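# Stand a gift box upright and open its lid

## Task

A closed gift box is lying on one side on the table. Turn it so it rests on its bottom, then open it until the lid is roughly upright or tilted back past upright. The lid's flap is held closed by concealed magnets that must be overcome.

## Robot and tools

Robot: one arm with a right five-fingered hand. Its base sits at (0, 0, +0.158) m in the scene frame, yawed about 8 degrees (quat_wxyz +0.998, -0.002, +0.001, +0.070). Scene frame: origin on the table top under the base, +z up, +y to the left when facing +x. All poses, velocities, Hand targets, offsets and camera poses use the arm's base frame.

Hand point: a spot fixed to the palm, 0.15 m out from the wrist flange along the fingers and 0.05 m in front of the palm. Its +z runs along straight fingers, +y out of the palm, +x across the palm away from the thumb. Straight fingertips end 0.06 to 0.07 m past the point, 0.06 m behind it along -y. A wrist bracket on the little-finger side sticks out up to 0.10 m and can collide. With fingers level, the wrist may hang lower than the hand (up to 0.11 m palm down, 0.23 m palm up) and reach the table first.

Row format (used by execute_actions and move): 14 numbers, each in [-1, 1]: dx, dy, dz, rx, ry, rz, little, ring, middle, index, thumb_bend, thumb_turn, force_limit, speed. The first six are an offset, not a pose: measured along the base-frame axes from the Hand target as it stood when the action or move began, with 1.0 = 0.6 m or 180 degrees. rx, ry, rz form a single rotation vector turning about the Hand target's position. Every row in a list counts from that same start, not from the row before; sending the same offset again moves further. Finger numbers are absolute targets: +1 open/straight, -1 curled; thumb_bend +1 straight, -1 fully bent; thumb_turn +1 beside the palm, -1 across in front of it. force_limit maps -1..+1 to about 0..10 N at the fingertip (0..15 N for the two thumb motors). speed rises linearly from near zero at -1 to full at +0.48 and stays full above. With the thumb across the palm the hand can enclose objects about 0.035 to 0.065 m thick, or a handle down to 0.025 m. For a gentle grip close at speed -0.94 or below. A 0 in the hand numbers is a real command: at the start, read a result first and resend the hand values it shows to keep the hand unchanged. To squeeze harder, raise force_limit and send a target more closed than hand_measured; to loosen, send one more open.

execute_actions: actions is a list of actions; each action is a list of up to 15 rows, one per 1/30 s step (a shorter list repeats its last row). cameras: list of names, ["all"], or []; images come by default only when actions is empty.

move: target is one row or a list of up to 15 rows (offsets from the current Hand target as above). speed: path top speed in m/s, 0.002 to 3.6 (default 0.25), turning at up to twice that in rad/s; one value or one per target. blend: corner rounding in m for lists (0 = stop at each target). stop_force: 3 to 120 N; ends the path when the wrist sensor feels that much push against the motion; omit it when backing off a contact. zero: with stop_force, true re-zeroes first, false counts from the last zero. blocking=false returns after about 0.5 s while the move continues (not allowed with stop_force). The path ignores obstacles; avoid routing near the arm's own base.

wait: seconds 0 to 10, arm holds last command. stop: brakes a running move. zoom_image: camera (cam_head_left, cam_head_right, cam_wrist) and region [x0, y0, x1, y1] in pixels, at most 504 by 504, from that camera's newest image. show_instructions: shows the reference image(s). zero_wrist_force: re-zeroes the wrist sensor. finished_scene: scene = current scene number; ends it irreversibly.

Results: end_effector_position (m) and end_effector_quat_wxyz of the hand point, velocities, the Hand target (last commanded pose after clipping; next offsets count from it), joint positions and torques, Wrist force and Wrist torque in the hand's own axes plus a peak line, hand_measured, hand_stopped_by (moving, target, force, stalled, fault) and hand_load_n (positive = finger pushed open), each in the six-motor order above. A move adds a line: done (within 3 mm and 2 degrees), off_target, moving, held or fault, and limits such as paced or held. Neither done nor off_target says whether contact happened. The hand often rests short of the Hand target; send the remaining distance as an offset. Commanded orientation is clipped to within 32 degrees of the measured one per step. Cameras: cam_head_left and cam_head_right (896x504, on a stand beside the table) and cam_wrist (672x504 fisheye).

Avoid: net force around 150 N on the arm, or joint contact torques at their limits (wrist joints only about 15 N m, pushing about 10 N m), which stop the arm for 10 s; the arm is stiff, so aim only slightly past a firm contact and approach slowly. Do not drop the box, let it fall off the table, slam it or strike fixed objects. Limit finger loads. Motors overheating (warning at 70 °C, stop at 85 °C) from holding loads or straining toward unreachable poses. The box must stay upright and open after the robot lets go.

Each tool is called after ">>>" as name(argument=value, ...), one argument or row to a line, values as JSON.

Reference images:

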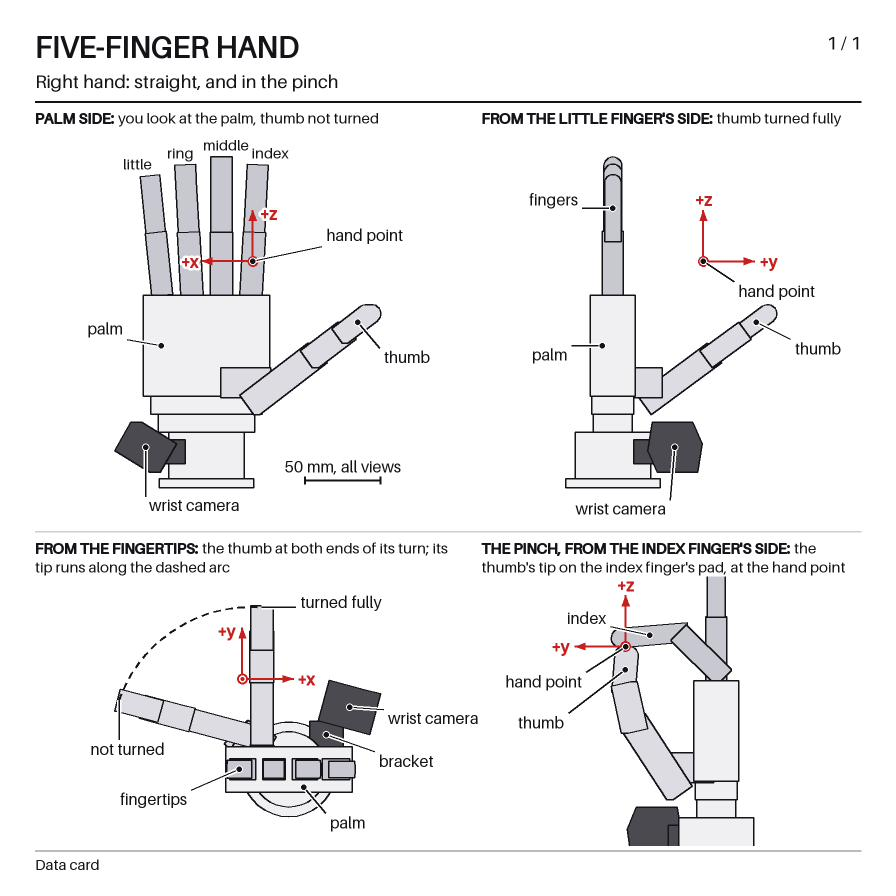

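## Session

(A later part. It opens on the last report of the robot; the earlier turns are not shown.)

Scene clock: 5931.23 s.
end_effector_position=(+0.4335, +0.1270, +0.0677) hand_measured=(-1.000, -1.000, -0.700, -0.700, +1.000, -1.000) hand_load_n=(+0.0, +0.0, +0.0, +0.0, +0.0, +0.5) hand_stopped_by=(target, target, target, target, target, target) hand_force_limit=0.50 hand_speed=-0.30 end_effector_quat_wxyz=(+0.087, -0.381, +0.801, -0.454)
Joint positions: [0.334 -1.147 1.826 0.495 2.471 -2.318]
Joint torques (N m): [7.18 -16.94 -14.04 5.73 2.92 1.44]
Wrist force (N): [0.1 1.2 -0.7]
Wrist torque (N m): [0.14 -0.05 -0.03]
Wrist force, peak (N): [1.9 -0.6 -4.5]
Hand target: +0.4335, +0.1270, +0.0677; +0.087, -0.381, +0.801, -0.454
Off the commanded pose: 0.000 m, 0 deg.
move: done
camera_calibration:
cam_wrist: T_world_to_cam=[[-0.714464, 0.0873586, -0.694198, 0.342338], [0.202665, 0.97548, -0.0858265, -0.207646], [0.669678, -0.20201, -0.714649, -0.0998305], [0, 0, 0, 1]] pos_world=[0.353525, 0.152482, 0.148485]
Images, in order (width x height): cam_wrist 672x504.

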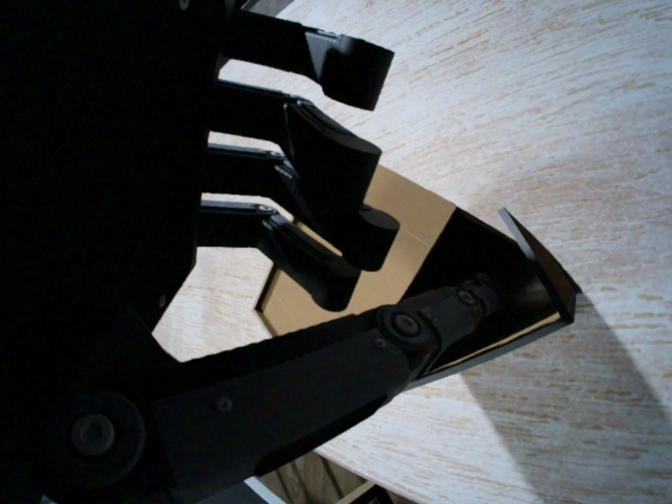

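>>> move(
  target=[
    [0,0,-0.0417,0,0,0,-1,-1,-0.7,-0.7,1,-1,0.5,-0.3],
    [-0.0268,0.0612,-0.0417,0,0,0,-1,-1,-0.7,-0.7,1,-1,0.5,-0.3],
    [-0.0247,0.1023,-0.0417,0,0,0,-1,-1,-0.7,-0.7,1,-1,0.5,-0.3],
  ],
  speed=0.05,
  blend=0.006,
  cameras=["cam_wrist", "cam_head_left"],
)

Scene clock: 5940.50 s.
end_effector_position=(+0.4187, +0.1884, +0.0427) hand_measured=(-1.000, -1.000, -0.700, -0.700, +1.000, -1.000) hand_load_n=(+0.0, +0.0, +0.0, +0.0, -0.5, +0.0) hand_stopped_by=(target, target, target, target, target, target) hand_force_limit=0.50 hand_speed=-0.30 end_effector_quat_wxyz=(+0.087, -0.381, +0.801, -0.454)
Joint positions: [0.488 -1.011 1.743 0.636 2.517 -2.073]
Joint torques (N m): [6.08 -19.27 -24.19 5.63 3.07 1.57]
Wrist force (N): [0.2 1.2 -0.2]
Wrist torque (N m): [0.15 -0.03 -0.06]
Wrist force, peak (N): [0.3 1.7 -0.9]
Hand target: +0.4187, +0.1884, +0.0427; +0.087, -0.381, +0.801, -0.454
Off the commanded pose: 0.000 m, 0 deg.
move: done
camera_calibration:
cam_wrist: T_world_to_cam=[[-0.714356, 0.0874011, -0.694303, 0.309013], [0.202709, 0.975476, -0.0857676, -0.266708], [0.66978, -0.20201, -0.714553, -0.0954288], [0, 0, 0, 1]] pos_world=[0.338725, 0.213882, 0.123485]
Images, in order (width x height): cam_head_left 896x504, cam_wrist 672x504.

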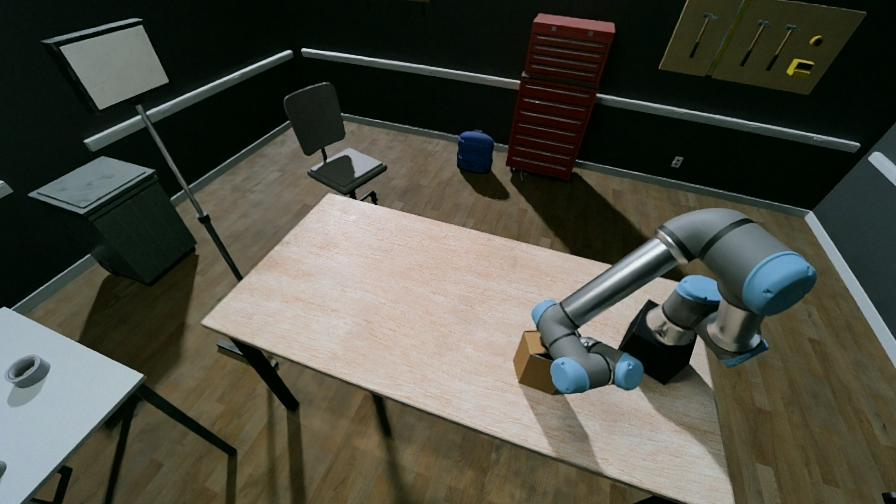

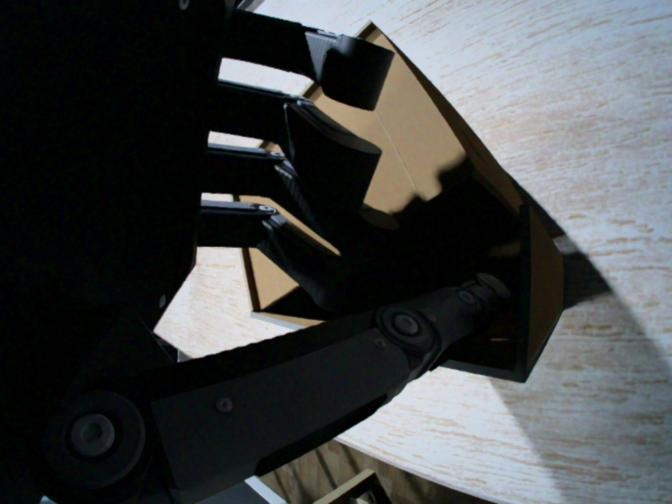

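>>> move(
  target=[
    [0.0125,0.0393,0,0,0,0,-1,-1,-0.7,-0.7,1,-1,0.5,-0.3],
    [0.0352,0.074,0,0,0,0,-1,-1,-0.7,-0.7,1,-1,0.5,-0.3],
    [0.0658,0.1017,0,0,0,0,-1,-1,-0.7,-0.7,1,-1,0.5,-0.3],
  ],
  speed=0.05,
  blend=0.006,
  cameras=["cam_wrist", "cam_head_left"],
)

Scene clock: 5965.77 s.
end_effector_position=(+0.4582, +0.2494, +0.0427) hand_measured=(-1.000, -1.000, -0.700, -0.700, +1.000, -1.000) hand_load_n=(+0.0, +0.0, +0.5, +0.0, +0.0, +0.0) hand_stopped_by=(target, target, target, target, target, target) hand_force_limit=0.50 hand_speed=-0.30 end_effector_quat_wxyz=(+0.087, -0.381, +0.801, -0.454)
Joint positions: [0.561 -0.857 1.495 0.831 2.528 -1.95]
Joint torques (N m): [7.01 -24.26 -28.31 5.82 3.09 1.56]
Wrist force (N): [0.8 0.8 -0.9]
Wrist torque (N m): [0.12 -0.06 -0.03]
Wrist force, peak (N): [0.8 1.2 -1.0]
Hand target: +0.4582, +0.2494, +0.0427; +0.087, -0.381, +0.801, -0.454
Off the commanded pose: 0.000 m, 0 deg.
move: done
camera_calibration:
cam_wrist: T_world_to_cam=[[-0.714356, 0.0874011, -0.694303, 0.331898], [0.202709, 0.975476, -0.0857676, -0.334219], [0.66978, -0.20201, -0.714553, -0.109562], [0, 0, 0, 1]] pos_world=[0.378225, 0.274882, 0.123485]
Images, in order (width x height): cam_head_left 896x504, cam_wrist 672x504.

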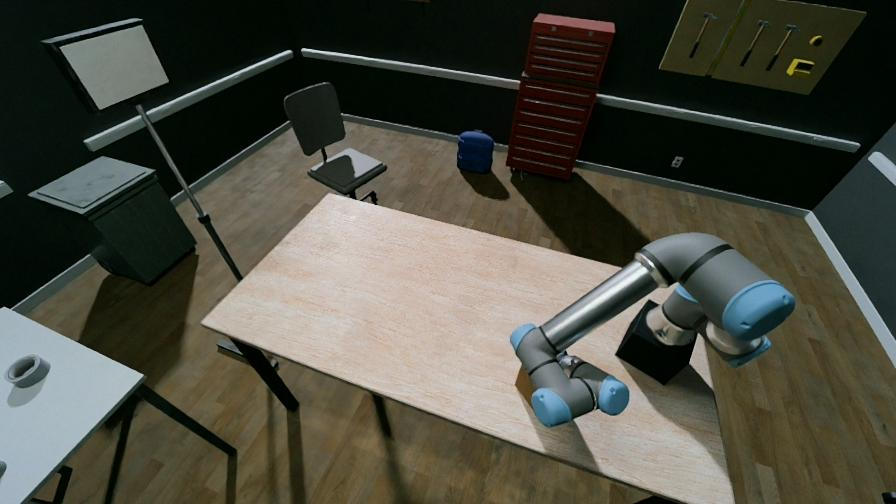

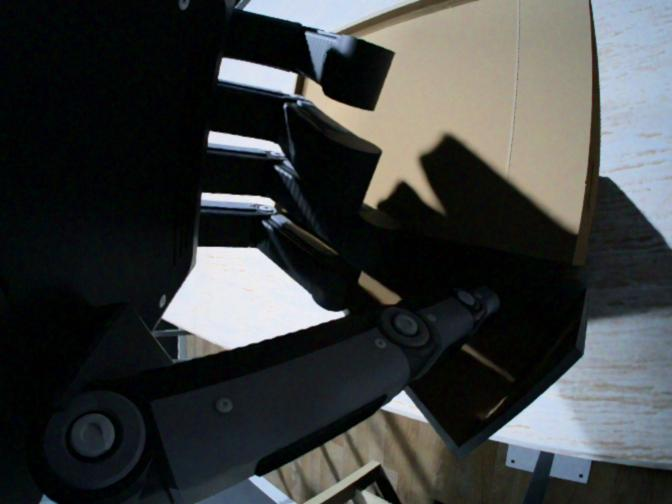

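>>> zoom_image(
  camera="cam_wrist",
  region=[280, 0, 672, 504],
)

>>> execute_actions(
  actions=[],
  cameras=["cam_head_right"],
)

>>> zoom_image(
  camera="cam_head_right",
  region=[440, 260, 660, 460],
)

Scaled by 1.000.

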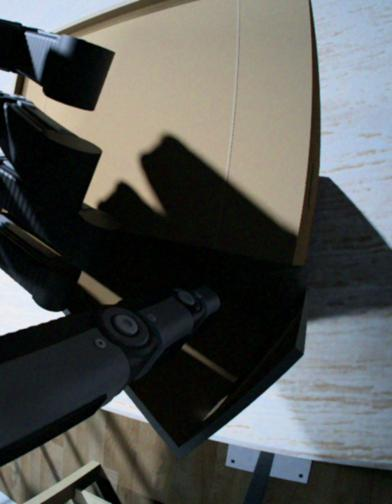

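Scene clock: 5972.60 s.
end_effector_position=(+0.4582, +0.2494, +0.0427) hand_measured=(-1.000, -1.000, -0.700, -0.700, +1.000, -1.000) hand_load_n=(+0.0, -0.5, +0.0, +0.0, +0.0, +0.0) hand_stopped_by=(target, target, target, target, target, target) hand_force_limit=0.50 hand_speed=-0.30 end_effector_quat_wxyz=(+0.087, -0.381, +0.801, -0.454)
Joint positions: [0.561 -0.857 1.495 0.832 2.528 -1.95]
Joint velocities: within noise
Joint torques (N m): [7.38 -23.91 -26.7 5.65 3.08 1.66]
Motor temperatures (°C): [27 29 26 37 36 33]
Wrist force (N): [0.6 1.4 -0.6]
Wrist torque (N m): [0.17 -0.03 -0.03]
Wrist force, peak (N): [0.6 1.7 -0.6]
Hand target: +0.4582, +0.2494, +0.0427; +0.087, -0.381, +0.801, -0.454
Off the commanded pose: 0.000 m, 0 deg.
Images, in order (width x height): cam_head_right 896x504.

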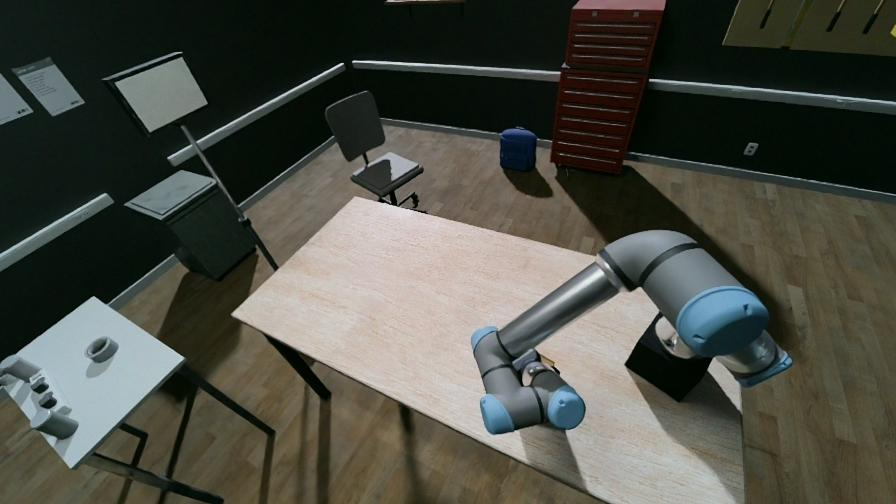

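Scaled by 2.291 from the camera's 896x504 image, which has a finer 1280x720 frame.

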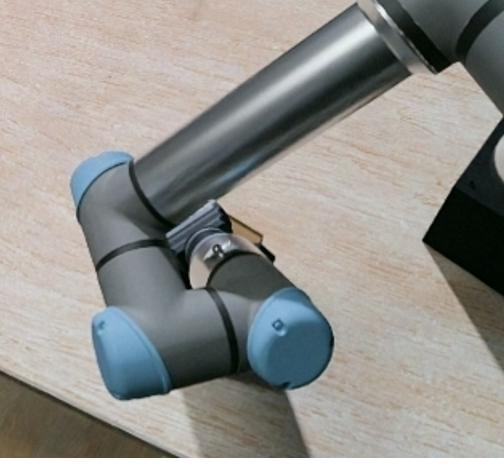

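>>> move(
  target=[
    [0,0,0.0,0,0,0,-1,-1,-1,-1,1,-1,0.5,-0.3],
    [0,0,0.0117,0,0,0,-1,-1,-1,-1,1,-1,0.5,-0.3],
    [0.014,0.0198,0.0117,0,0,0,-1,-1,-1,-1,1,-1,0.5,-0.3],
    [0.0512,0.0547,0.0117,0,0,0,-1,-1,-1,-1,1,-1,0.5,-0.3],
    [0.0968,0.0737,0.0117,0,0,0,-1,-1,-1,-1,1,-1,0.5,-0.3],
  ],
  speed=0.05,
  blend=[0,0,0.005,0.005,0.005],
  cameras=["cam_wrist"],
)

Scene clock: 6131.20 s.
end_effector_position=(+0.5162, +0.2937, +0.0497) hand_measured=(-1.000, -1.000, -1.000, -1.000, +1.000, -1.000) hand_load_n=(+0.0, +0.0, +0.0, +0.0, +0.0, -0.5) hand_stopped_by=(target, target, target, target, target, target) hand_force_limit=0.50 hand_speed=-0.30 end_effector_quat_wxyz=(+0.087, -0.381, +0.801, -0.454)
Joint positions: [0.572 -0.712 1.202 0.996 2.529 -1.93]
Joint torques (N m): [-6 -28.25 -28.46 5.66 1.38 0.85]
Wrist force (N): [0.1 1.6 -0.2]
Wrist torque (N m): [0.17 -0.01 -0.06]
Wrist force, peak (N): [0.3 1.8 -0.3]
Hand target: +0.5163, +0.2937, +0.0497; +0.087, -0.381, +0.801, -0.454
Off the commanded pose: 0.000 m, 0 deg.
move: done
camera_calibration:
cam_wrist: T_world_to_cam=[[-0.714375, 0.0873325, -0.694292, 0.374417], [0.202592, 0.975502, -0.0857476, -0.388541], [0.669795, -0.201914, -0.714567, -0.134422], [0, 0, 0, 1]] pos_world=[0.436225, 0.319182, 0.130585]
Images, in order (width x height): cam_wrist 672x504.

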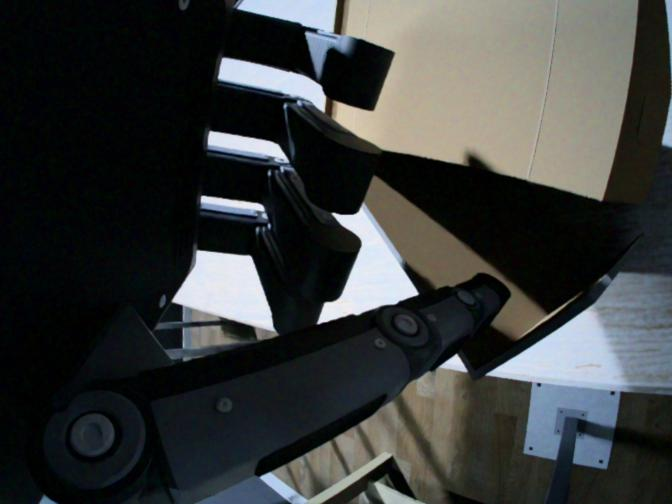

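>>> move(
  target=[
    [0,0,0.19,0,0,0,-1,-1,-1,-1,1,-1,0.5,-0.3],
    [-0.1403,-0.1405,0.167,-0.1199,-0.0794,-0.4349,-1,-1,-1,-1,1,-1,0.5,-0.3],
  ],
  speed=0.25,
  blend=[0.03,0],
  cameras=["cam_wrist", "cam_head_right"],
)

Scene clock: 6228.93 s.
end_effector_position=(+0.5080, +0.2849, +0.1616) hand_measured=(-1.000, -1.000, -1.000, -1.000, +1.000, -1.000) hand_load_n=(+0.0, +0.0, +0.5, +0.0, +0.0, +0.0) hand_stopped_by=(target, target, target, target, target, target) hand_force_limit=0.50 hand_speed=-0.30 end_effector_quat_wxyz=(+0.062, -0.326, +0.813, -0.479)
Joint positions: [0.586 -0.771 1.081 1.379 2.573 -1.684]
Joint torques (N m): [-5.2 -71.24 -1.38 -0.5 0.04 -1.6]
Wrist force (N): [0.2 1.5 -0.5]
Wrist torque (N m): [0.18 -0.07 0.06]
Wrist force, peak (N): [-0.3 3.6 0.5]
Hand target: +0.5080, +0.2849, +0.1616; +0.062, -0.326, +0.813, -0.479 (not the last commanded pose)
Off the commanded pose: 0.108 m, 75 deg.
move: held (a check stopped the path); path passed 1 of 2 targets; limits=held
pose unreachable: on one or more control steps of this call, first in action 0 (counted from 0), an arm could not follow its commanded pose, so it was not sent that pose on those steps. It may still have moved: this result reports where it is.
cause: moving toward the commanded pose would bring two parts of the arm too close to each other (joints 4 (wrist 1) to 6 (wrist 3) lie between them).
camera_calibration:
cam_wrist: T_world_to_cam=[[-0.681197, 0.145888, -0.717417, 0.417238], [0.322675, 0.939456, -0.115344, -0.414599], [0.657154, -0.310064, -0.687029, -0.0179449], [0, 0, 0, 1]] pos_world=[0.429794, 0.323063, 0.239183]
Images, in order (width x height): cam_head_right 896x504, cam_wrist 672x504.

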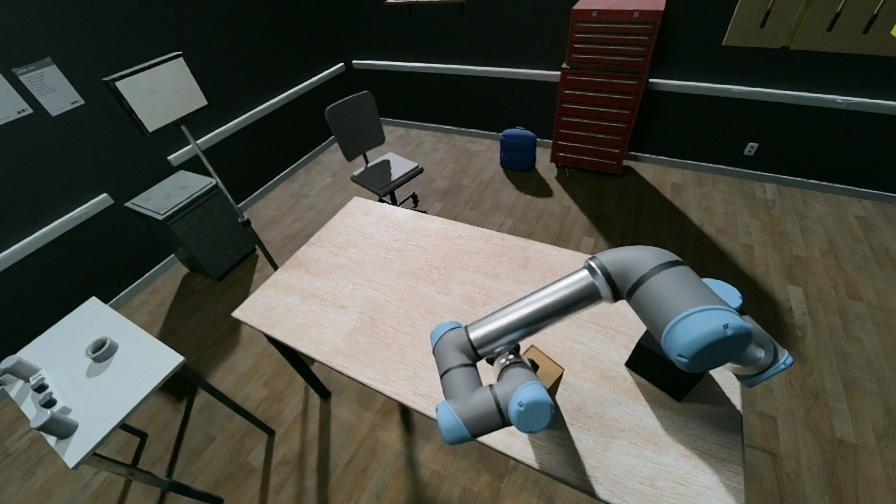

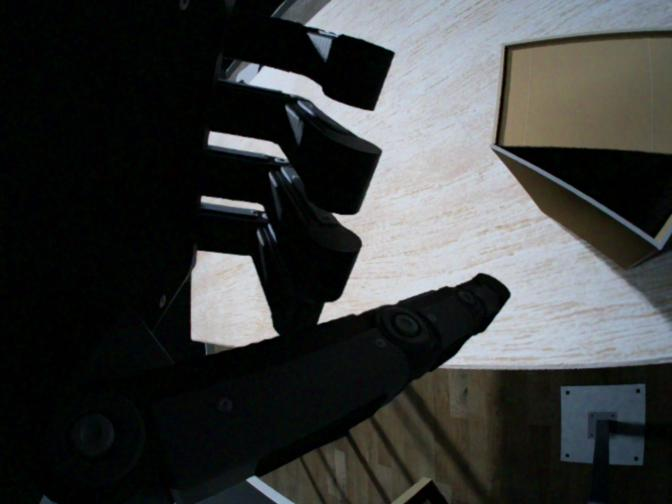

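>>> move(
  target=[
    [0,0,0.13,0,0,0,-1,-1,-1,-1,1,-1,0.5,-0.3],
    [-0.0633,-0.1083,0.16,0.34,-0.0668,-0.4068,-1,-1,-1,-1,1,-1,0.5,-0.3],
  ],
  speed=0.3,
  blend=[0.03,0],
  cameras=["cam_wrist"],
)

Scene clock: 6270.03 s.
end_effector_position=(+0.5081, +0.2849, +0.1851) hand_measured=(-1.000, -1.000, -1.000, -1.000, +1.000, -1.000) hand_load_n=(+0.0, +0.0, +0.0, +0.0, +0.0, +0.0) hand_stopped_by=(target, target, target, target, target, target) hand_force_limit=0.50 hand_speed=-0.30 end_effector_quat_wxyz=(+0.063, -0.326, +0.813, -0.478)
Joint positions: [0.586 -0.791 1.053 1.423 2.573 -1.686]
Joint torques (N m): [6.2 -27.54 -0.84 -0.84 2.95 -0.76]
Wrist force (N): [0.0 1.5 -0.5]
Wrist torque (N m): [0.16 -0.04 0.05]
Wrist force, peak (N): [1.8 -6.7 -4.3]
Hand target: +0.5081, +0.2849, +0.1851; +0.063, -0.326, +0.813, -0.478 (not the last commanded pose)
Off the commanded pose: 0.105 m, 96 deg.
move: held (a check stopped the path); path passed 0 of 2 targets; limits=held
pose unreachable: on one or more control steps of this call, first in action 0 (counted from 0), an arm could not follow its commanded pose, so it was not sent that pose on those steps. It may still have moved: this result reports where it is.
cause: moving toward the commanded pose would bring two parts of the arm too close to each other (joints 4 (wrist 1) to 6 (wrist 3) lie between them).
camera_calibration:
cam_wrist: T_world_to_cam=[[-0.680049, 0.146182, -0.718445, 0.433669], [0.321738, 0.940028, -0.113275, -0.412008], [0.6588, -0.308184, -0.686298, -0.00337138], [0, 0, 0, 1]] pos_world=[0.429696, 0.322865, 0.262584]
Images, in order (width x height): cam_wrist 672x504.

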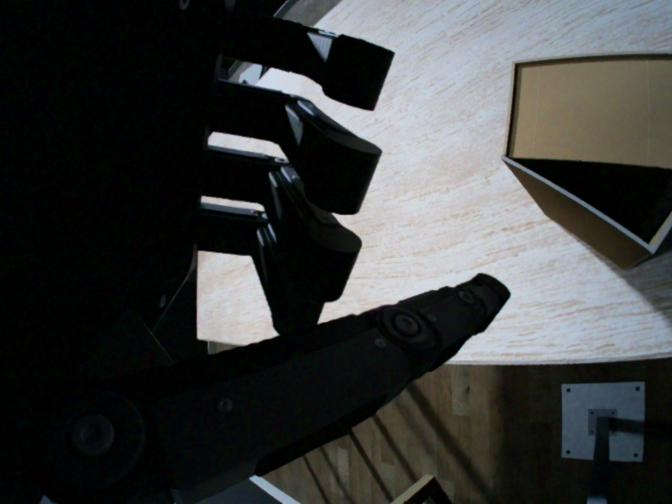

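>>> move(
  target=[-0.05,-0.08,0.03,0.2776,0.1603,0.0066,-1,-1,-1,-1,1,-1,0.5,-0.3],
  speed=0.3,
)

Scene clock: 6281.67 s.
end_effector_position=(+0.4781, +0.2369, +0.2031) hand_measured=(-1.000, -1.000, -1.000, -1.000, +1.000, -1.000) hand_load_n=(+0.0, +0.0, +0.0, +0.0, +0.0, +0.0) hand_stopped_by=(target, target, target, target, target, target) hand_force_limit=0.50 hand_speed=-0.30 end_effector_quat_wxyz=(+0.001, -0.383, +0.924, +0.000)
Joint positions: [0.077 -1.015 1.195 1.39 1.57 -2.279]
Joint torques (N m): [-6.03 -23.18 -2.92 5.96 -1.2 -1.53]
Wrist force (N): [0.0 0.5 0.2]
Wrist torque (N m): [0.06 0.01 0.05]
Wrist force, peak (N): [0.0 4.1 -2.8]
Hand target: +0.4781, +0.2369, +0.2031; +0.001, -0.383, +0.924, +0.000
Off the commanded pose: 0.000 m, 0 deg.
move: done

>>> move(
  target=[-0.05,-0.03,0.03,0,0,-0.4556,-1,-1,-1,-1,1,-1,0.5,-0.3],
  speed=0.4,
)

>>> move(
  target=[0,0,0,-0.3329,0.2508,0,-1,-1,-1,-1,1,-1,0.5,-0.3],
  speed=0.3,
  cameras=["cam_wrist","cam_head_right"],
)

Scene clock: 6290.70 s.
end_effector_position=(+0.4481, +0.2189, +0.2212) hand_measured=(-1.000, -1.000, -1.000, -1.000, +1.000, -1.000) hand_load_n=(+0.0, +0.0, +0.0, +0.0, -0.5, +0.0) hand_stopped_by=(target, target, target, target, target, target) hand_force_limit=0.50 hand_speed=-0.30 end_effector_quat_wxyz=(+0.001, +0.317, +0.948, +0.000)
Joint positions: [0.141 -1.262 1.509 1.323 1.572 -0.785]
Joint torques (N m): [7.66 -17.48 -31.38 5.9 0.97 1.35]
Wrist force (N): [0.0 0.6 0.0]
Wrist torque (N m): [0.07 0.01 -0.04]
Wrist force, peak (N): [-0.2 1.0 0.5]
Hand target: +0.4481, +0.2189, +0.2211; +0.001, +0.317, +0.948, +0.000
Off the commanded pose: 0.000 m, 0 deg.
move: done

Scene clock: 6293.13 s.
end_effector_position=(+0.4491, +0.2195, +0.2210) hand_measured=(-1.000, -1.000, -1.000, -1.000, +1.000, -1.000) hand_load_n=(+0.0, +0.0, +0.0, +0.0, +0.0, +0.0) hand_stopped_by=(target, target, target, target, target, target) hand_force_limit=0.50 hand_speed=-0.30 end_effector_quat_wxyz=(-0.140, +0.281, +0.847, -0.428)
Joint positions: [0.408 -0.739 1.014 2.16 1.987 -0.329]
Joint torques (N m): [-5.47 -73.76 -0.91 -0.64 -0.35 -0.8]
Wrist force (N): [0.3 1.5 -0.6]
Wrist torque (N m): [0.19 -0.05 -0.05]
Wrist force, peak (N): [-0.1 5.1 -0.2]
Hand target: +0.4492, +0.2195, +0.2210; -0.140, +0.281, +0.847, -0.428 (not the last commanded pose)
Off the commanded pose: 0.001 m, 21 deg.
move: held (a check stopped the path); limits=held
pose unreachable: on one or more control steps of this call, first in action 0 (counted from 0), an arm could not follow its commanded pose, so it was not sent that pose on those steps. It may still have moved: this result reports where it is.
cause: moving toward the commanded pose would bring two parts of the arm too close to each other (joints 4 (wrist 1) to 6 (wrist 3) lie between them).
camera_calibration:
cam_wrist: T_world_to_cam=[[0.107617, 0.63319, -0.766479, -0.0211289], [0.993996, -0.0532193, 0.0955969, -0.457618], [0.0197395, -0.772165, -0.635116, 0.417453], [0, 0, 0, 1]] pos_world=[0.448905, 0.311367, 0.292683]
Images, in order (width x height): cam_head_right 896x504, cam_wrist 672x504.

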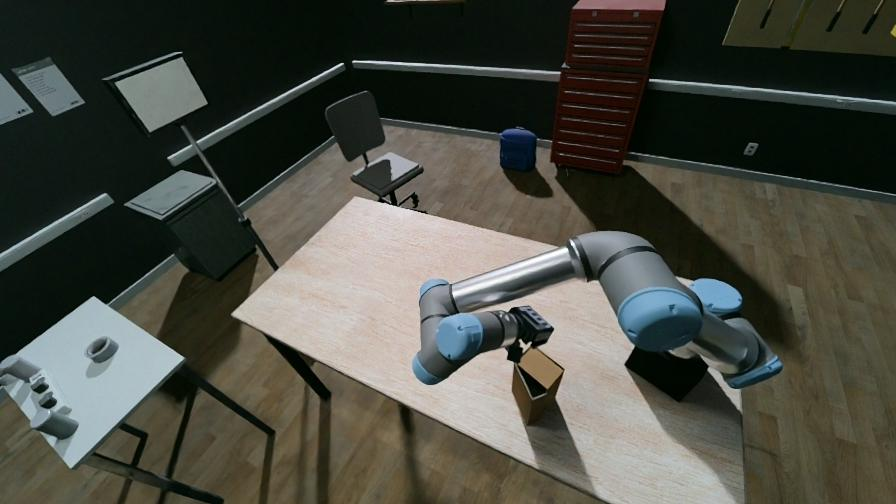

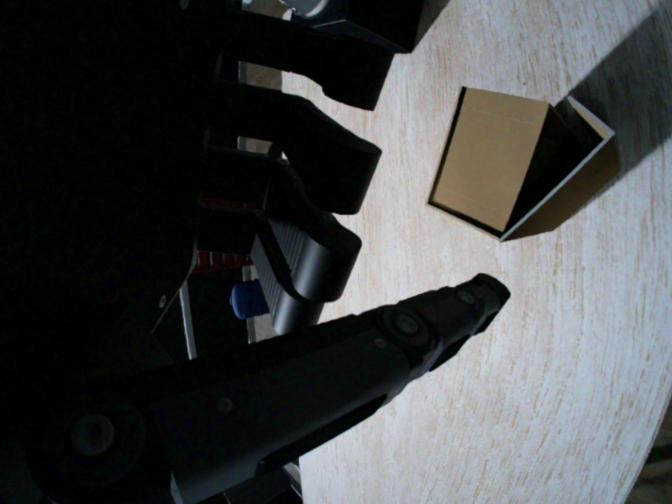

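>>> move(
  target=[
    [-0.1128,-0.0535,-0.1,-0.002,0.003,0.0468,-1,0,0,0,0,-1,0.5,0.2],
    [-0.1128,-0.0535,-0.235,-0.002,0.003,0.0468,-1,0,0,0,0,-1,0.5,0.2],
  ],
  speed=0.15,
  cameras=["cam_wrist","cam_head_right"],
)

>>> zoom_image(
  camera="cam_head_right",
  region=[440, 260, 660, 460],
)

Scene clock: 6357.67 s.
end_effector_position=(+0.3813, +0.1873, +0.0801) hand_measured=(-1.000, +0.000, +0.000, +0.000, +0.000, -1.000) hand_load_n=(+0.0, +0.0, +0.0, +0.0, +0.0, +0.0) hand_stopped_by=(target, target, target, target, target, target) hand_force_limit=0.50 hand_speed=0.20 end_effector_quat_wxyz=(-0.112, +0.216, +0.864, -0.441)
Joint positions: [0.437 -0.759 1.462 1.705 2.077 -0.415]
Joint torques (N m): [-1.94 -23.15 -24.06 -0.89 2.15 -1.47]
Wrist force (N): [0.2 1.3 -0.6]
Wrist torque (N m): [0.14 -0.04 0.01]
Wrist force, peak (N): [0.3 2.3 0.1]
Hand target: +0.3815, +0.1874, +0.0800; -0.112, +0.216, +0.864, -0.441
Off the commanded pose: 0.000 m, 0 deg.
move: done
camera_calibration:
cam_wrist: T_world_to_cam=[[0.00672525, 0.636858, -0.770952, -0.0633578], [0.991879, 0.0936743, 0.0860336, -0.404382], [0.12701, -0.76527, -0.631055, 0.261962], [0, 0, 0, 1]] pos_world=[0.368252, 0.278702, 0.151257]
Images, in order (width x height): cam_head_right 896x504, cam_wrist 672x504.

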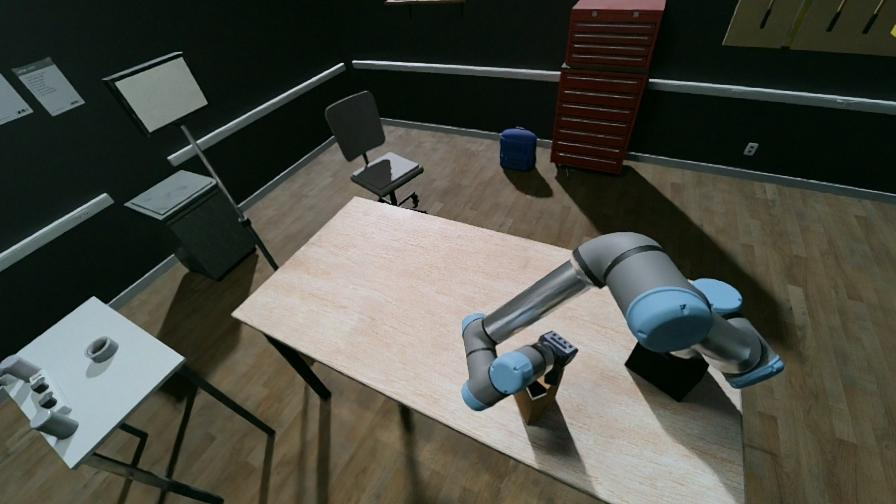

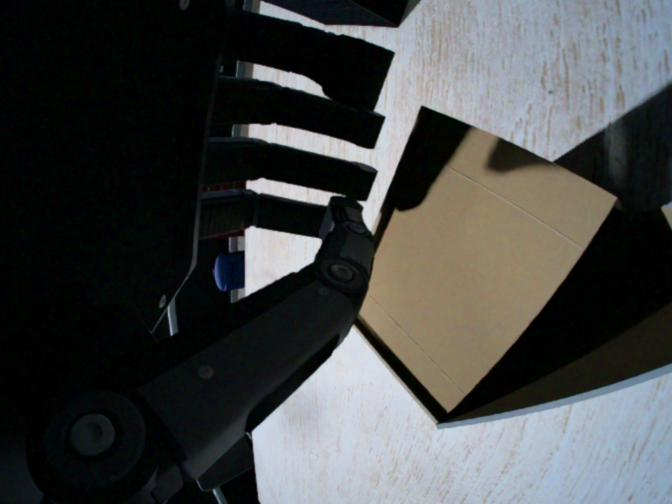

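Scaled by 2.291 from the camera's 896x504 image, which has a finer 1280x720 frame.

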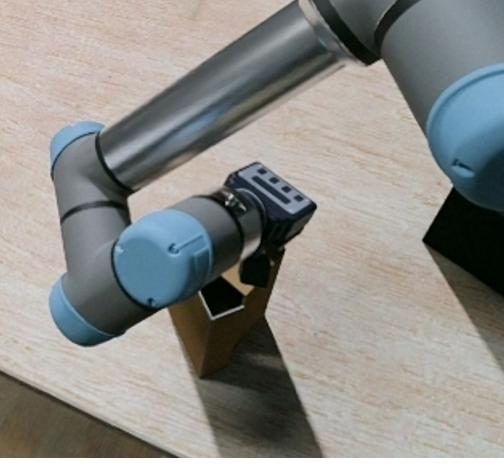

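>>> move(
  target=[0.008,0.016,-0.030,0,0,0,-1,0,0,0,0,-1,0.5,0.2],
  speed=0.06,
  cameras=["cam_wrist"],
)

>>> zoom_image(
  camera="cam_wrist",
  region=[200, 60, 560, 330],
)

Scene clock: 6393.07 s.
end_effector_position=(+0.3848, +0.1959, +0.0652) hand_measured=(-1.000, +0.000, +0.000, +0.000, +0.000, -1.000) hand_load_n=(+0.0, +0.0, +2.0, +0.0, +0.0, +0.0) hand_stopped_by=(target, target, target, target, target, target) hand_force_limit=0.50 hand_speed=0.20 end_effector_quat_wxyz=(-0.115, +0.214, +0.862, -0.445)
Joint positions: [0.448 -0.715 1.431 1.709 2.069 -0.406]
Joint torques (N m): [0.4 -40.04 -11.44 0.62 -0.42 0.13]
Wrist force (N): [2.6 -26.9 -9.3]
Wrist torque (N m): [-0.23 0.24 -0.68]
Wrist force, peak (N): [12.6 -69.0 -24.4]
Hand target: +0.3848, +0.1959, +0.0652; -0.115, +0.214, +0.862, -0.445 (not the last commanded pose)
Off the commanded pose: 0.004 m, 1 deg.
TORQUE FAULT: the external load on joint 4 (wrist 1) reached its load limit, and the arm stopped for 10 seconds. That time counts as 20 of the actions that you can send in this scene. The arm's remaining commands of this call were not run. Before the stop ended, the hold on joint 4 (wrist 1) was turned back by 0.6 degrees, the way its load pushed it. The arm's target is now where it stood when the stop ended, not its last command. The arm keeps its grip as last carried out and accepts commands again: back off and push less far. The arm stops again whenever a joint's load reaches its limit.
move: fault
camera_calibration:
cam_wrist: T_world_to_cam=[[-0.00156322, 0.632612, -0.774468, -0.0760762], [0.992681, 0.0945026, 0.0751893, -0.407202], [0.120755, -0.768682, -0.628129, 0.261464], [0, 0, 0, 1]] pos_world=[0.37253, 0.287591, 0.135932]
Images, in order (width x height): cam_wrist 672x504.

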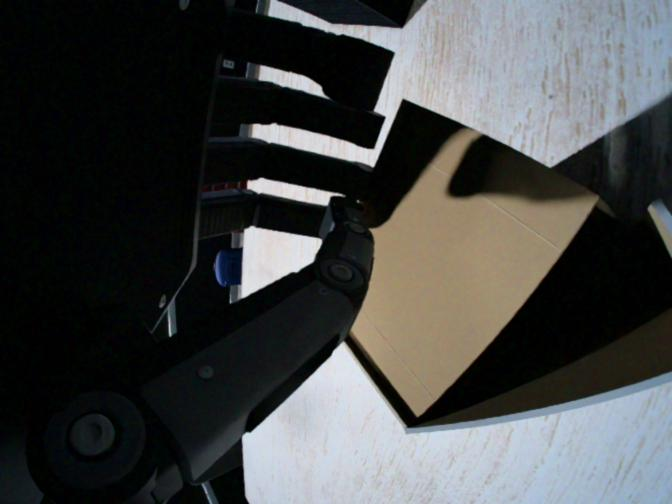

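Scaled by 1.400 from the camera's 672x504 image, which has a finer 960x720 frame.

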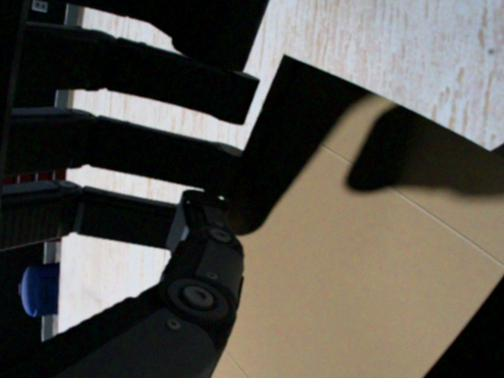

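>>> move(
  target=[0,0,0.035,0,0,0,-1,0.2,0.2,0.2,0,-1,0.5,0.2],
  speed=0.06,
  cameras=["cam_wrist"],
)

>>> zoom_image(
  camera="cam_wrist",
  region=[200, 60, 560, 330],
)

Scene clock: 6403.00 s.
end_effector_position=(+0.3848, +0.1959, +0.0860) hand_measured=(-1.000, +0.200, +0.200, +0.200, +0.000, -1.000) hand_load_n=(+0.0, +0.0, +0.0, +0.0, +0.0, +0.0) hand_stopped_by=(target, target, target, target, target, target) hand_force_limit=0.50 hand_speed=0.20 end_effector_quat_wxyz=(-0.115, +0.214, +0.862, -0.445)
Joint positions: [0.448 -0.747 1.427 1.744 2.069 -0.406]
Joint torques (N m): [0 -67.02 -26.09 6.31 2.01 -0.53]
Wrist force (N): [1.7 1.2 -0.7]
Wrist torque (N m): [0.14 -0.25 0.04]
Wrist force, peak (N): [2.6 -29.7 -17.6]
Hand target: +0.3848, +0.1959, +0.0862; -0.115, +0.214, +0.862, -0.445
Off the commanded pose: 0.000 m, 0 deg.
move: done
camera_calibration:
cam_wrist: T_world_to_cam=[[-0.00156322, 0.632612, -0.774468, -0.0598898], [0.992681, 0.0945026, 0.0751893, -0.408774], [0.120755, -0.768682, -0.628129, 0.274592], [0, 0, 0, 1]] pos_world=[0.37253, 0.287591, 0.156832]
Images, in order (width x height): cam_wrist 672x504.

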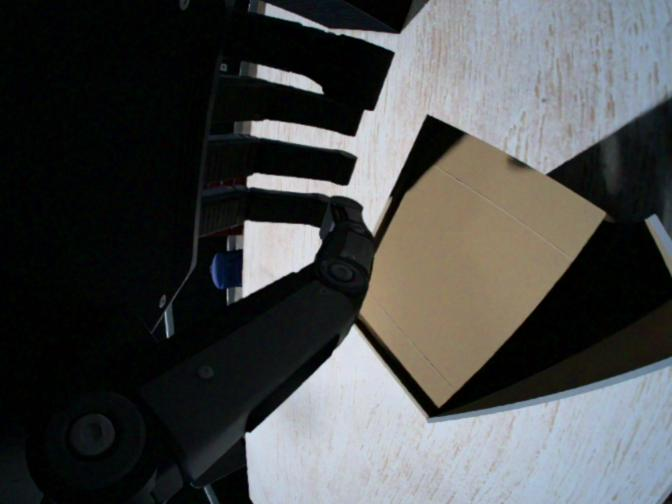

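Scaled by 1.400 from the camera's 672x504 image, which has a finer 960x720 frame.

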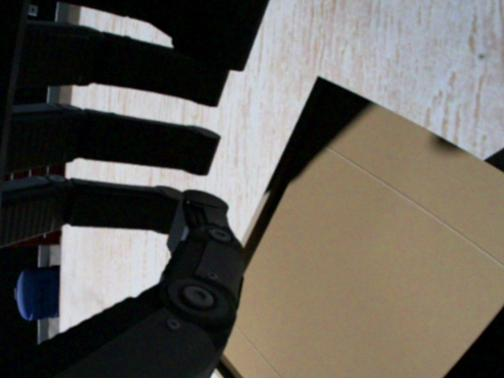

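>>> move(
  target=[
    [0.008,0.0127,0,0,0,0,-1,0.3,0.3,0.3,0,-1,0.5,0.2],
    [0.008,0.0127,-0.035,0,0,0,-1,0.3,0.3,0.3,0,-1,0.5,0.2],
  ],
  speed=0.03,
  stop_force=3,
  cameras=["cam_wrist"],
)

>>> zoom_image(
  camera="cam_wrist",
  region=[200, 60, 560, 330],
)

Scene clock: 6447.57 s.
end_effector_position=(+0.3896, +0.2035, +0.0652) hand_measured=(-1.000, +0.300, +0.300, +0.300, +0.000, -1.000) hand_load_n=(+0.0, +0.0, +0.0, +0.0, +0.0, +0.0) hand_stopped_by=(target, target, target, target, target, target) hand_force_limit=0.50 hand_speed=0.20 end_effector_quat_wxyz=(-0.115, +0.214, +0.862, -0.445)
Joint positions: [0.457 -0.7 1.398 1.728 2.062 -0.399]
Joint torques (N m): [7.3 -27.13 1.72 -0.7 0.05 0.96]
Wrist force (N): [1.7 1.1 -0.9]
Wrist torque (N m): [0.12 -0.25 0.02]
Wrist force, peak (N): [1.7 1.5 -0.7]
Hand target: +0.3896, +0.2035, +0.0652; -0.115, +0.214, +0.862, -0.445
Off the commanded pose: 0.000 m, 0 deg.
move: done
camera_calibration:
cam_wrist: T_world_to_cam=[[-0.00156322, 0.632612, -0.774468, -0.0809398], [0.992681, 0.0945026, 0.0751893, -0.412695], [0.120755, -0.768682, -0.628129, 0.266803], [0, 0, 0, 1]] pos_world=[0.37733, 0.295291, 0.135932]
Images, in order (width x height): cam_wrist 672x504.

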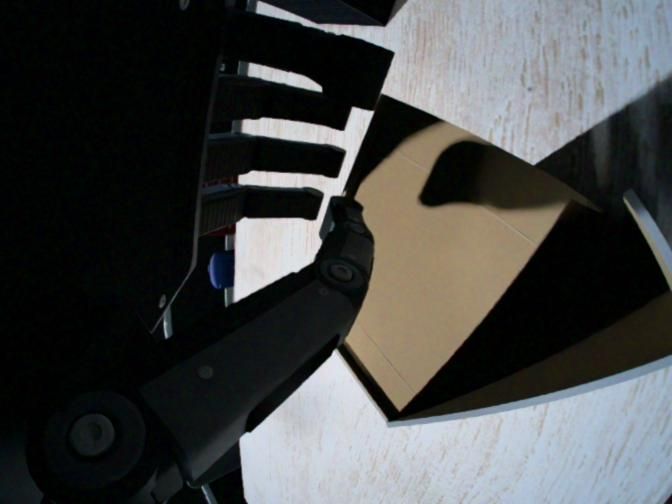

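Scaled by 1.400 from the camera's 672x504 image, which has a finer 960x720 frame.

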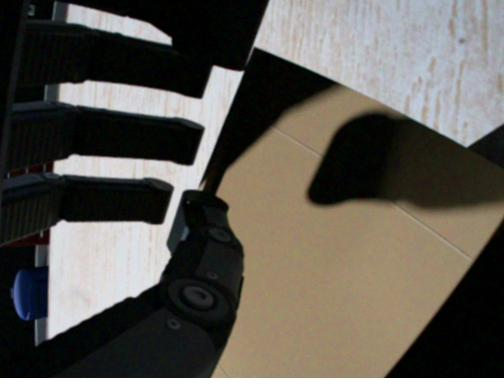

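>>> move(
  target=[0,0,-0.045,0,0,0,-1,0.45,0.42,0.4,0,-1,0.5,0.2],
  speed=0.015,
  stop_force=3,
  cameras=["cam_wrist"],
)

>>> zoom_image(
  camera="cam_wrist",
  region=[200, 60, 560, 330],
)

Scene clock: 6456.93 s.
end_effector_position=(+0.3896, +0.2035, +0.0479) hand_measured=(-1.000, +0.450, +0.420, +0.400, +0.000, -1.000) hand_load_n=(+0.5, +0.0, -0.5, +0.0, -1.0, +0.0) hand_stopped_by=(target, target, target, target, target, target) hand_force_limit=0.50 hand_speed=0.20 end_effector_quat_wxyz=(-0.115, +0.214, +0.862, -0.445)
Joint positions: [0.457 -0.672 1.4 1.7 2.062 -0.399]
Joint torques (N m): [5.72 -66.8 -2.68 5.73 0.85 -0.28]
Wrist force (N): [1.4 -0.7 -2.6]
Wrist torque (N m): [0.08 -0.19 -0.01]
Wrist force, peak (N): [1.4 -5.9 -5.7]
Hand target: +0.3896, +0.2035, +0.0479; -0.115, +0.214, +0.862, -0.445 (not the last commanded pose)
Off the commanded pose: 0.010 m, 0 deg.
move: contact
camera_calibration:
cam_wrist: T_world_to_cam=[[-0.00163981, 0.632603, -0.774474, -0.0943062], [0.992693, 0.0944752, 0.075067, -0.411276], [0.120656, -0.768692, -0.628136, 0.255989], [0, 0, 0, 1]] pos_world=[0.37723, 0.295291, 0.118632]
Images, in order (width x height): cam_wrist 672x504.

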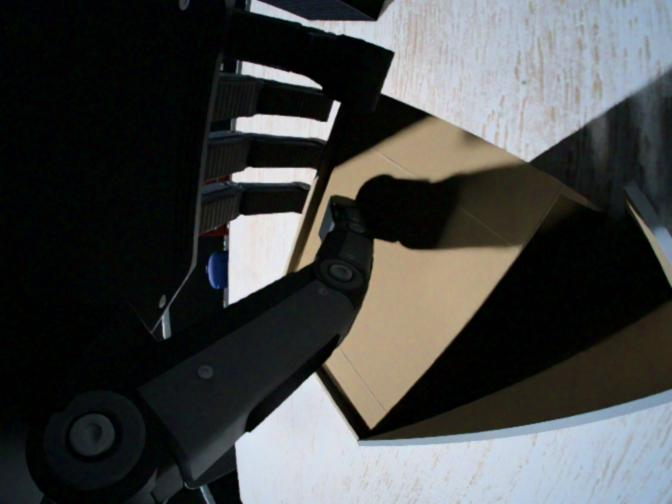

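Scaled by 1.400 from the camera's 672x504 image, which has a finer 960x720 frame.

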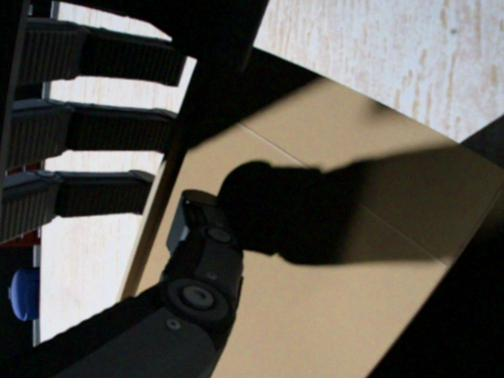

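>>> execute_actions(
  actions=[],
  cameras=["all"],
)

Scene clock: 6495.13 s.
end_effector_position=(+0.3896, +0.2035, +0.0479) hand_measured=(-1.000, +0.450, +0.420, +0.400, +0.000, -1.000) hand_load_n=(+0.0, +0.0, +0.0, +0.0, -1.0, +0.0) hand_stopped_by=(target, target, target, target, target, target) hand_force_limit=0.50 hand_speed=0.20 end_effector_quat_wxyz=(-0.115, +0.214, +0.862, -0.445)
Joint positions: [0.457 -0.672 1.4 1.7 2.062 -0.399]
Joint velocities: within noise
Joint torques (N m): [7.12 -67.77 -15.93 5.72 0.75 -0.36]
Motor temperatures (°C): [27 28 26 37 36 33]
Wrist force (N): [1.5 -0.3 -2.2]
Wrist torque (N m): [0.05 -0.23 -0.01]
Wrist force, peak (N): [1.5 -1.2 -3.0]
Hand target: +0.3896, +0.2035, +0.0479; -0.115, +0.214, +0.862, -0.445 (not the last commanded pose)
Off the commanded pose: 0.010 m, 0 deg.
camera_calibration:
cam_wrist: T_world_to_cam=[[-0.00163981, 0.632603, -0.774474, -0.0943062], [0.992693, 0.0944752, 0.075067, -0.411276], [0.120656, -0.768692, -0.628136, 0.255989], [0, 0, 0, 1]] pos_world=[0.37723, 0.295291, 0.118632]

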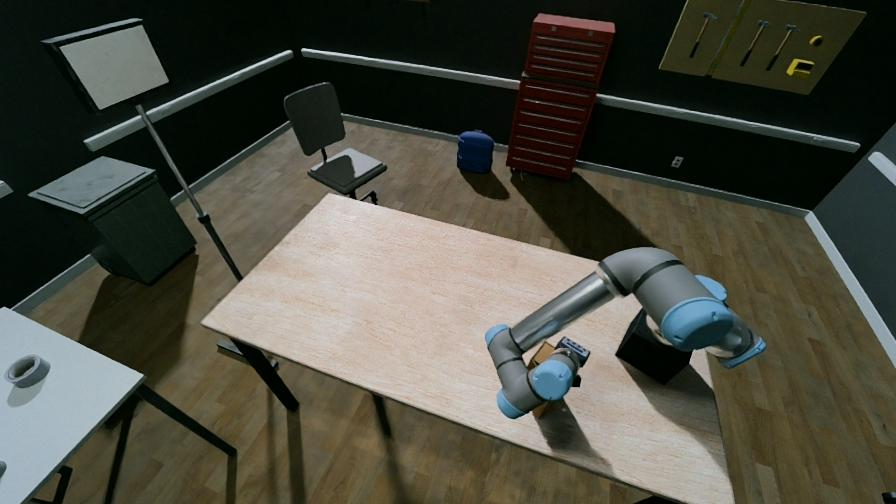

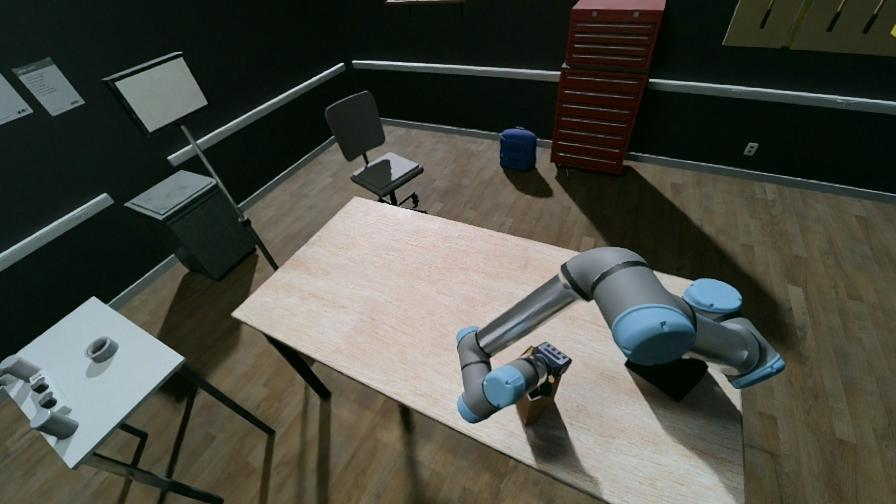

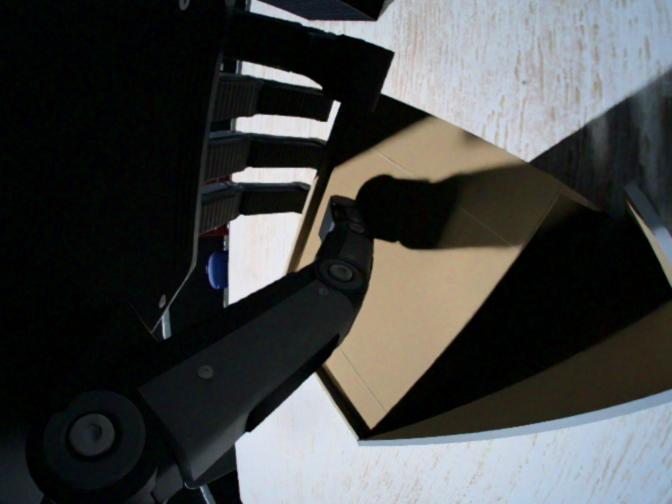

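>>> move(
  target=[0,0,0,0,0,0,-1,0.05,0.02,-0.02,0,-1,-0.5,-0.88],
  cameras=["cam_wrist"],
)

Scene clock: 6511.17 s.
end_effector_position=(+0.3896, +0.2035, +0.0479) hand_measured=(-1.000, +0.116, +0.154, +0.156, +0.000, -1.000) hand_load_n=(+0.0, +2.0, +0.0, +0.0, -0.5, +0.5) hand_stopped_by=(target, force, force, force, target, target) hand_force_limit=-0.50 hand_speed=-0.88 end_effector_quat_wxyz=(-0.115, +0.214, +0.862, -0.445)
Joint positions: [0.457 -0.672 1.4 1.7 2.062 -0.399]
Joint torques (N m): [5.63 -68.05 -21.49 4.92 0.86 -0.19]
Wrist force (N): [1.5 -0.6 -2.0]
Wrist torque (N m): [0.04 -0.25 -0.01]
Wrist force, peak (N): [1.7 -1.2 -2.9]
Hand target: +0.3896, +0.2035, +0.0479; -0.115, +0.214, +0.862, -0.445
Off the commanded pose: 0.000 m, 0 deg.
move: done
camera_calibration:
cam_wrist: T_world_to_cam=[[-0.00164018, 0.632603, -0.774474, -0.094306], [0.992681, 0.0945515, 0.0751289, -0.411302], [0.120755, -0.768683, -0.628128, 0.255949], [0, 0, 0, 1]] pos_world=[0.37723, 0.295291, 0.118632]
Images, in order (width x height): cam_wrist 672x504.

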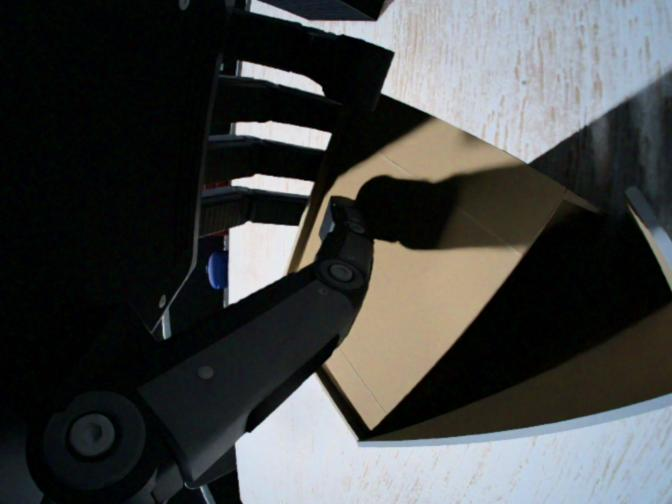

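>>> move(
  target=[0,0,0,0,0,0,-1,-0.05,-0.05,-0.1,0,-1,-0.35,-0.88],
  cameras=["cam_wrist"],
)

Scene clock: 6583.53 s.
end_effector_position=(+0.3896, +0.2035, +0.0479) hand_measured=(-1.000, -0.050, -0.034, -0.042, +0.000, -1.000) hand_load_n=(+0.0, +0.0, +0.0, +3.0, -0.5, +0.0) hand_stopped_by=(target, target, force, force, target, target) hand_force_limit=-0.35 hand_speed=-0.88 end_effector_quat_wxyz=(-0.115, +0.214, +0.862, -0.445)
Joint positions: [0.457 -0.672 1.4 1.7 2.062 -0.399]
Joint torques (N m): [6.68 -67.22 -21.68 2.44 0.98 -0.24]
Wrist force (N): [1.1 -0.6 -1.3]
Wrist torque (N m): [0.03 -0.20 -0.01]
Wrist force, peak (N): [1.5 -1.4 -2.6]
Hand target: +0.3896, +0.2035, +0.0479; -0.115, +0.214, +0.862, -0.445
Off the commanded pose: 0.000 m, 0 deg.
move: done
camera_calibration:
cam_wrist: T_world_to_cam=[[-0.00164018, 0.632603, -0.774474, -0.094306], [0.992681, 0.0945515, 0.0751289, -0.411302], [0.120755, -0.768683, -0.628128, 0.255949], [0, 0, 0, 1]] pos_world=[0.37723, 0.295291, 0.118632]
Images, in order (width x height): cam_wrist 672x504.

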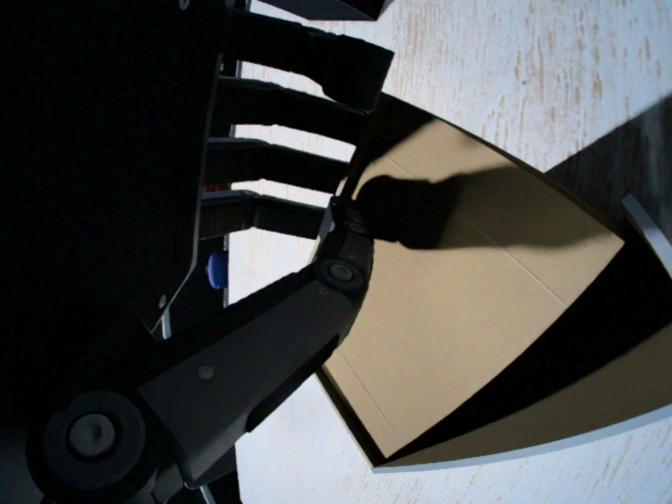

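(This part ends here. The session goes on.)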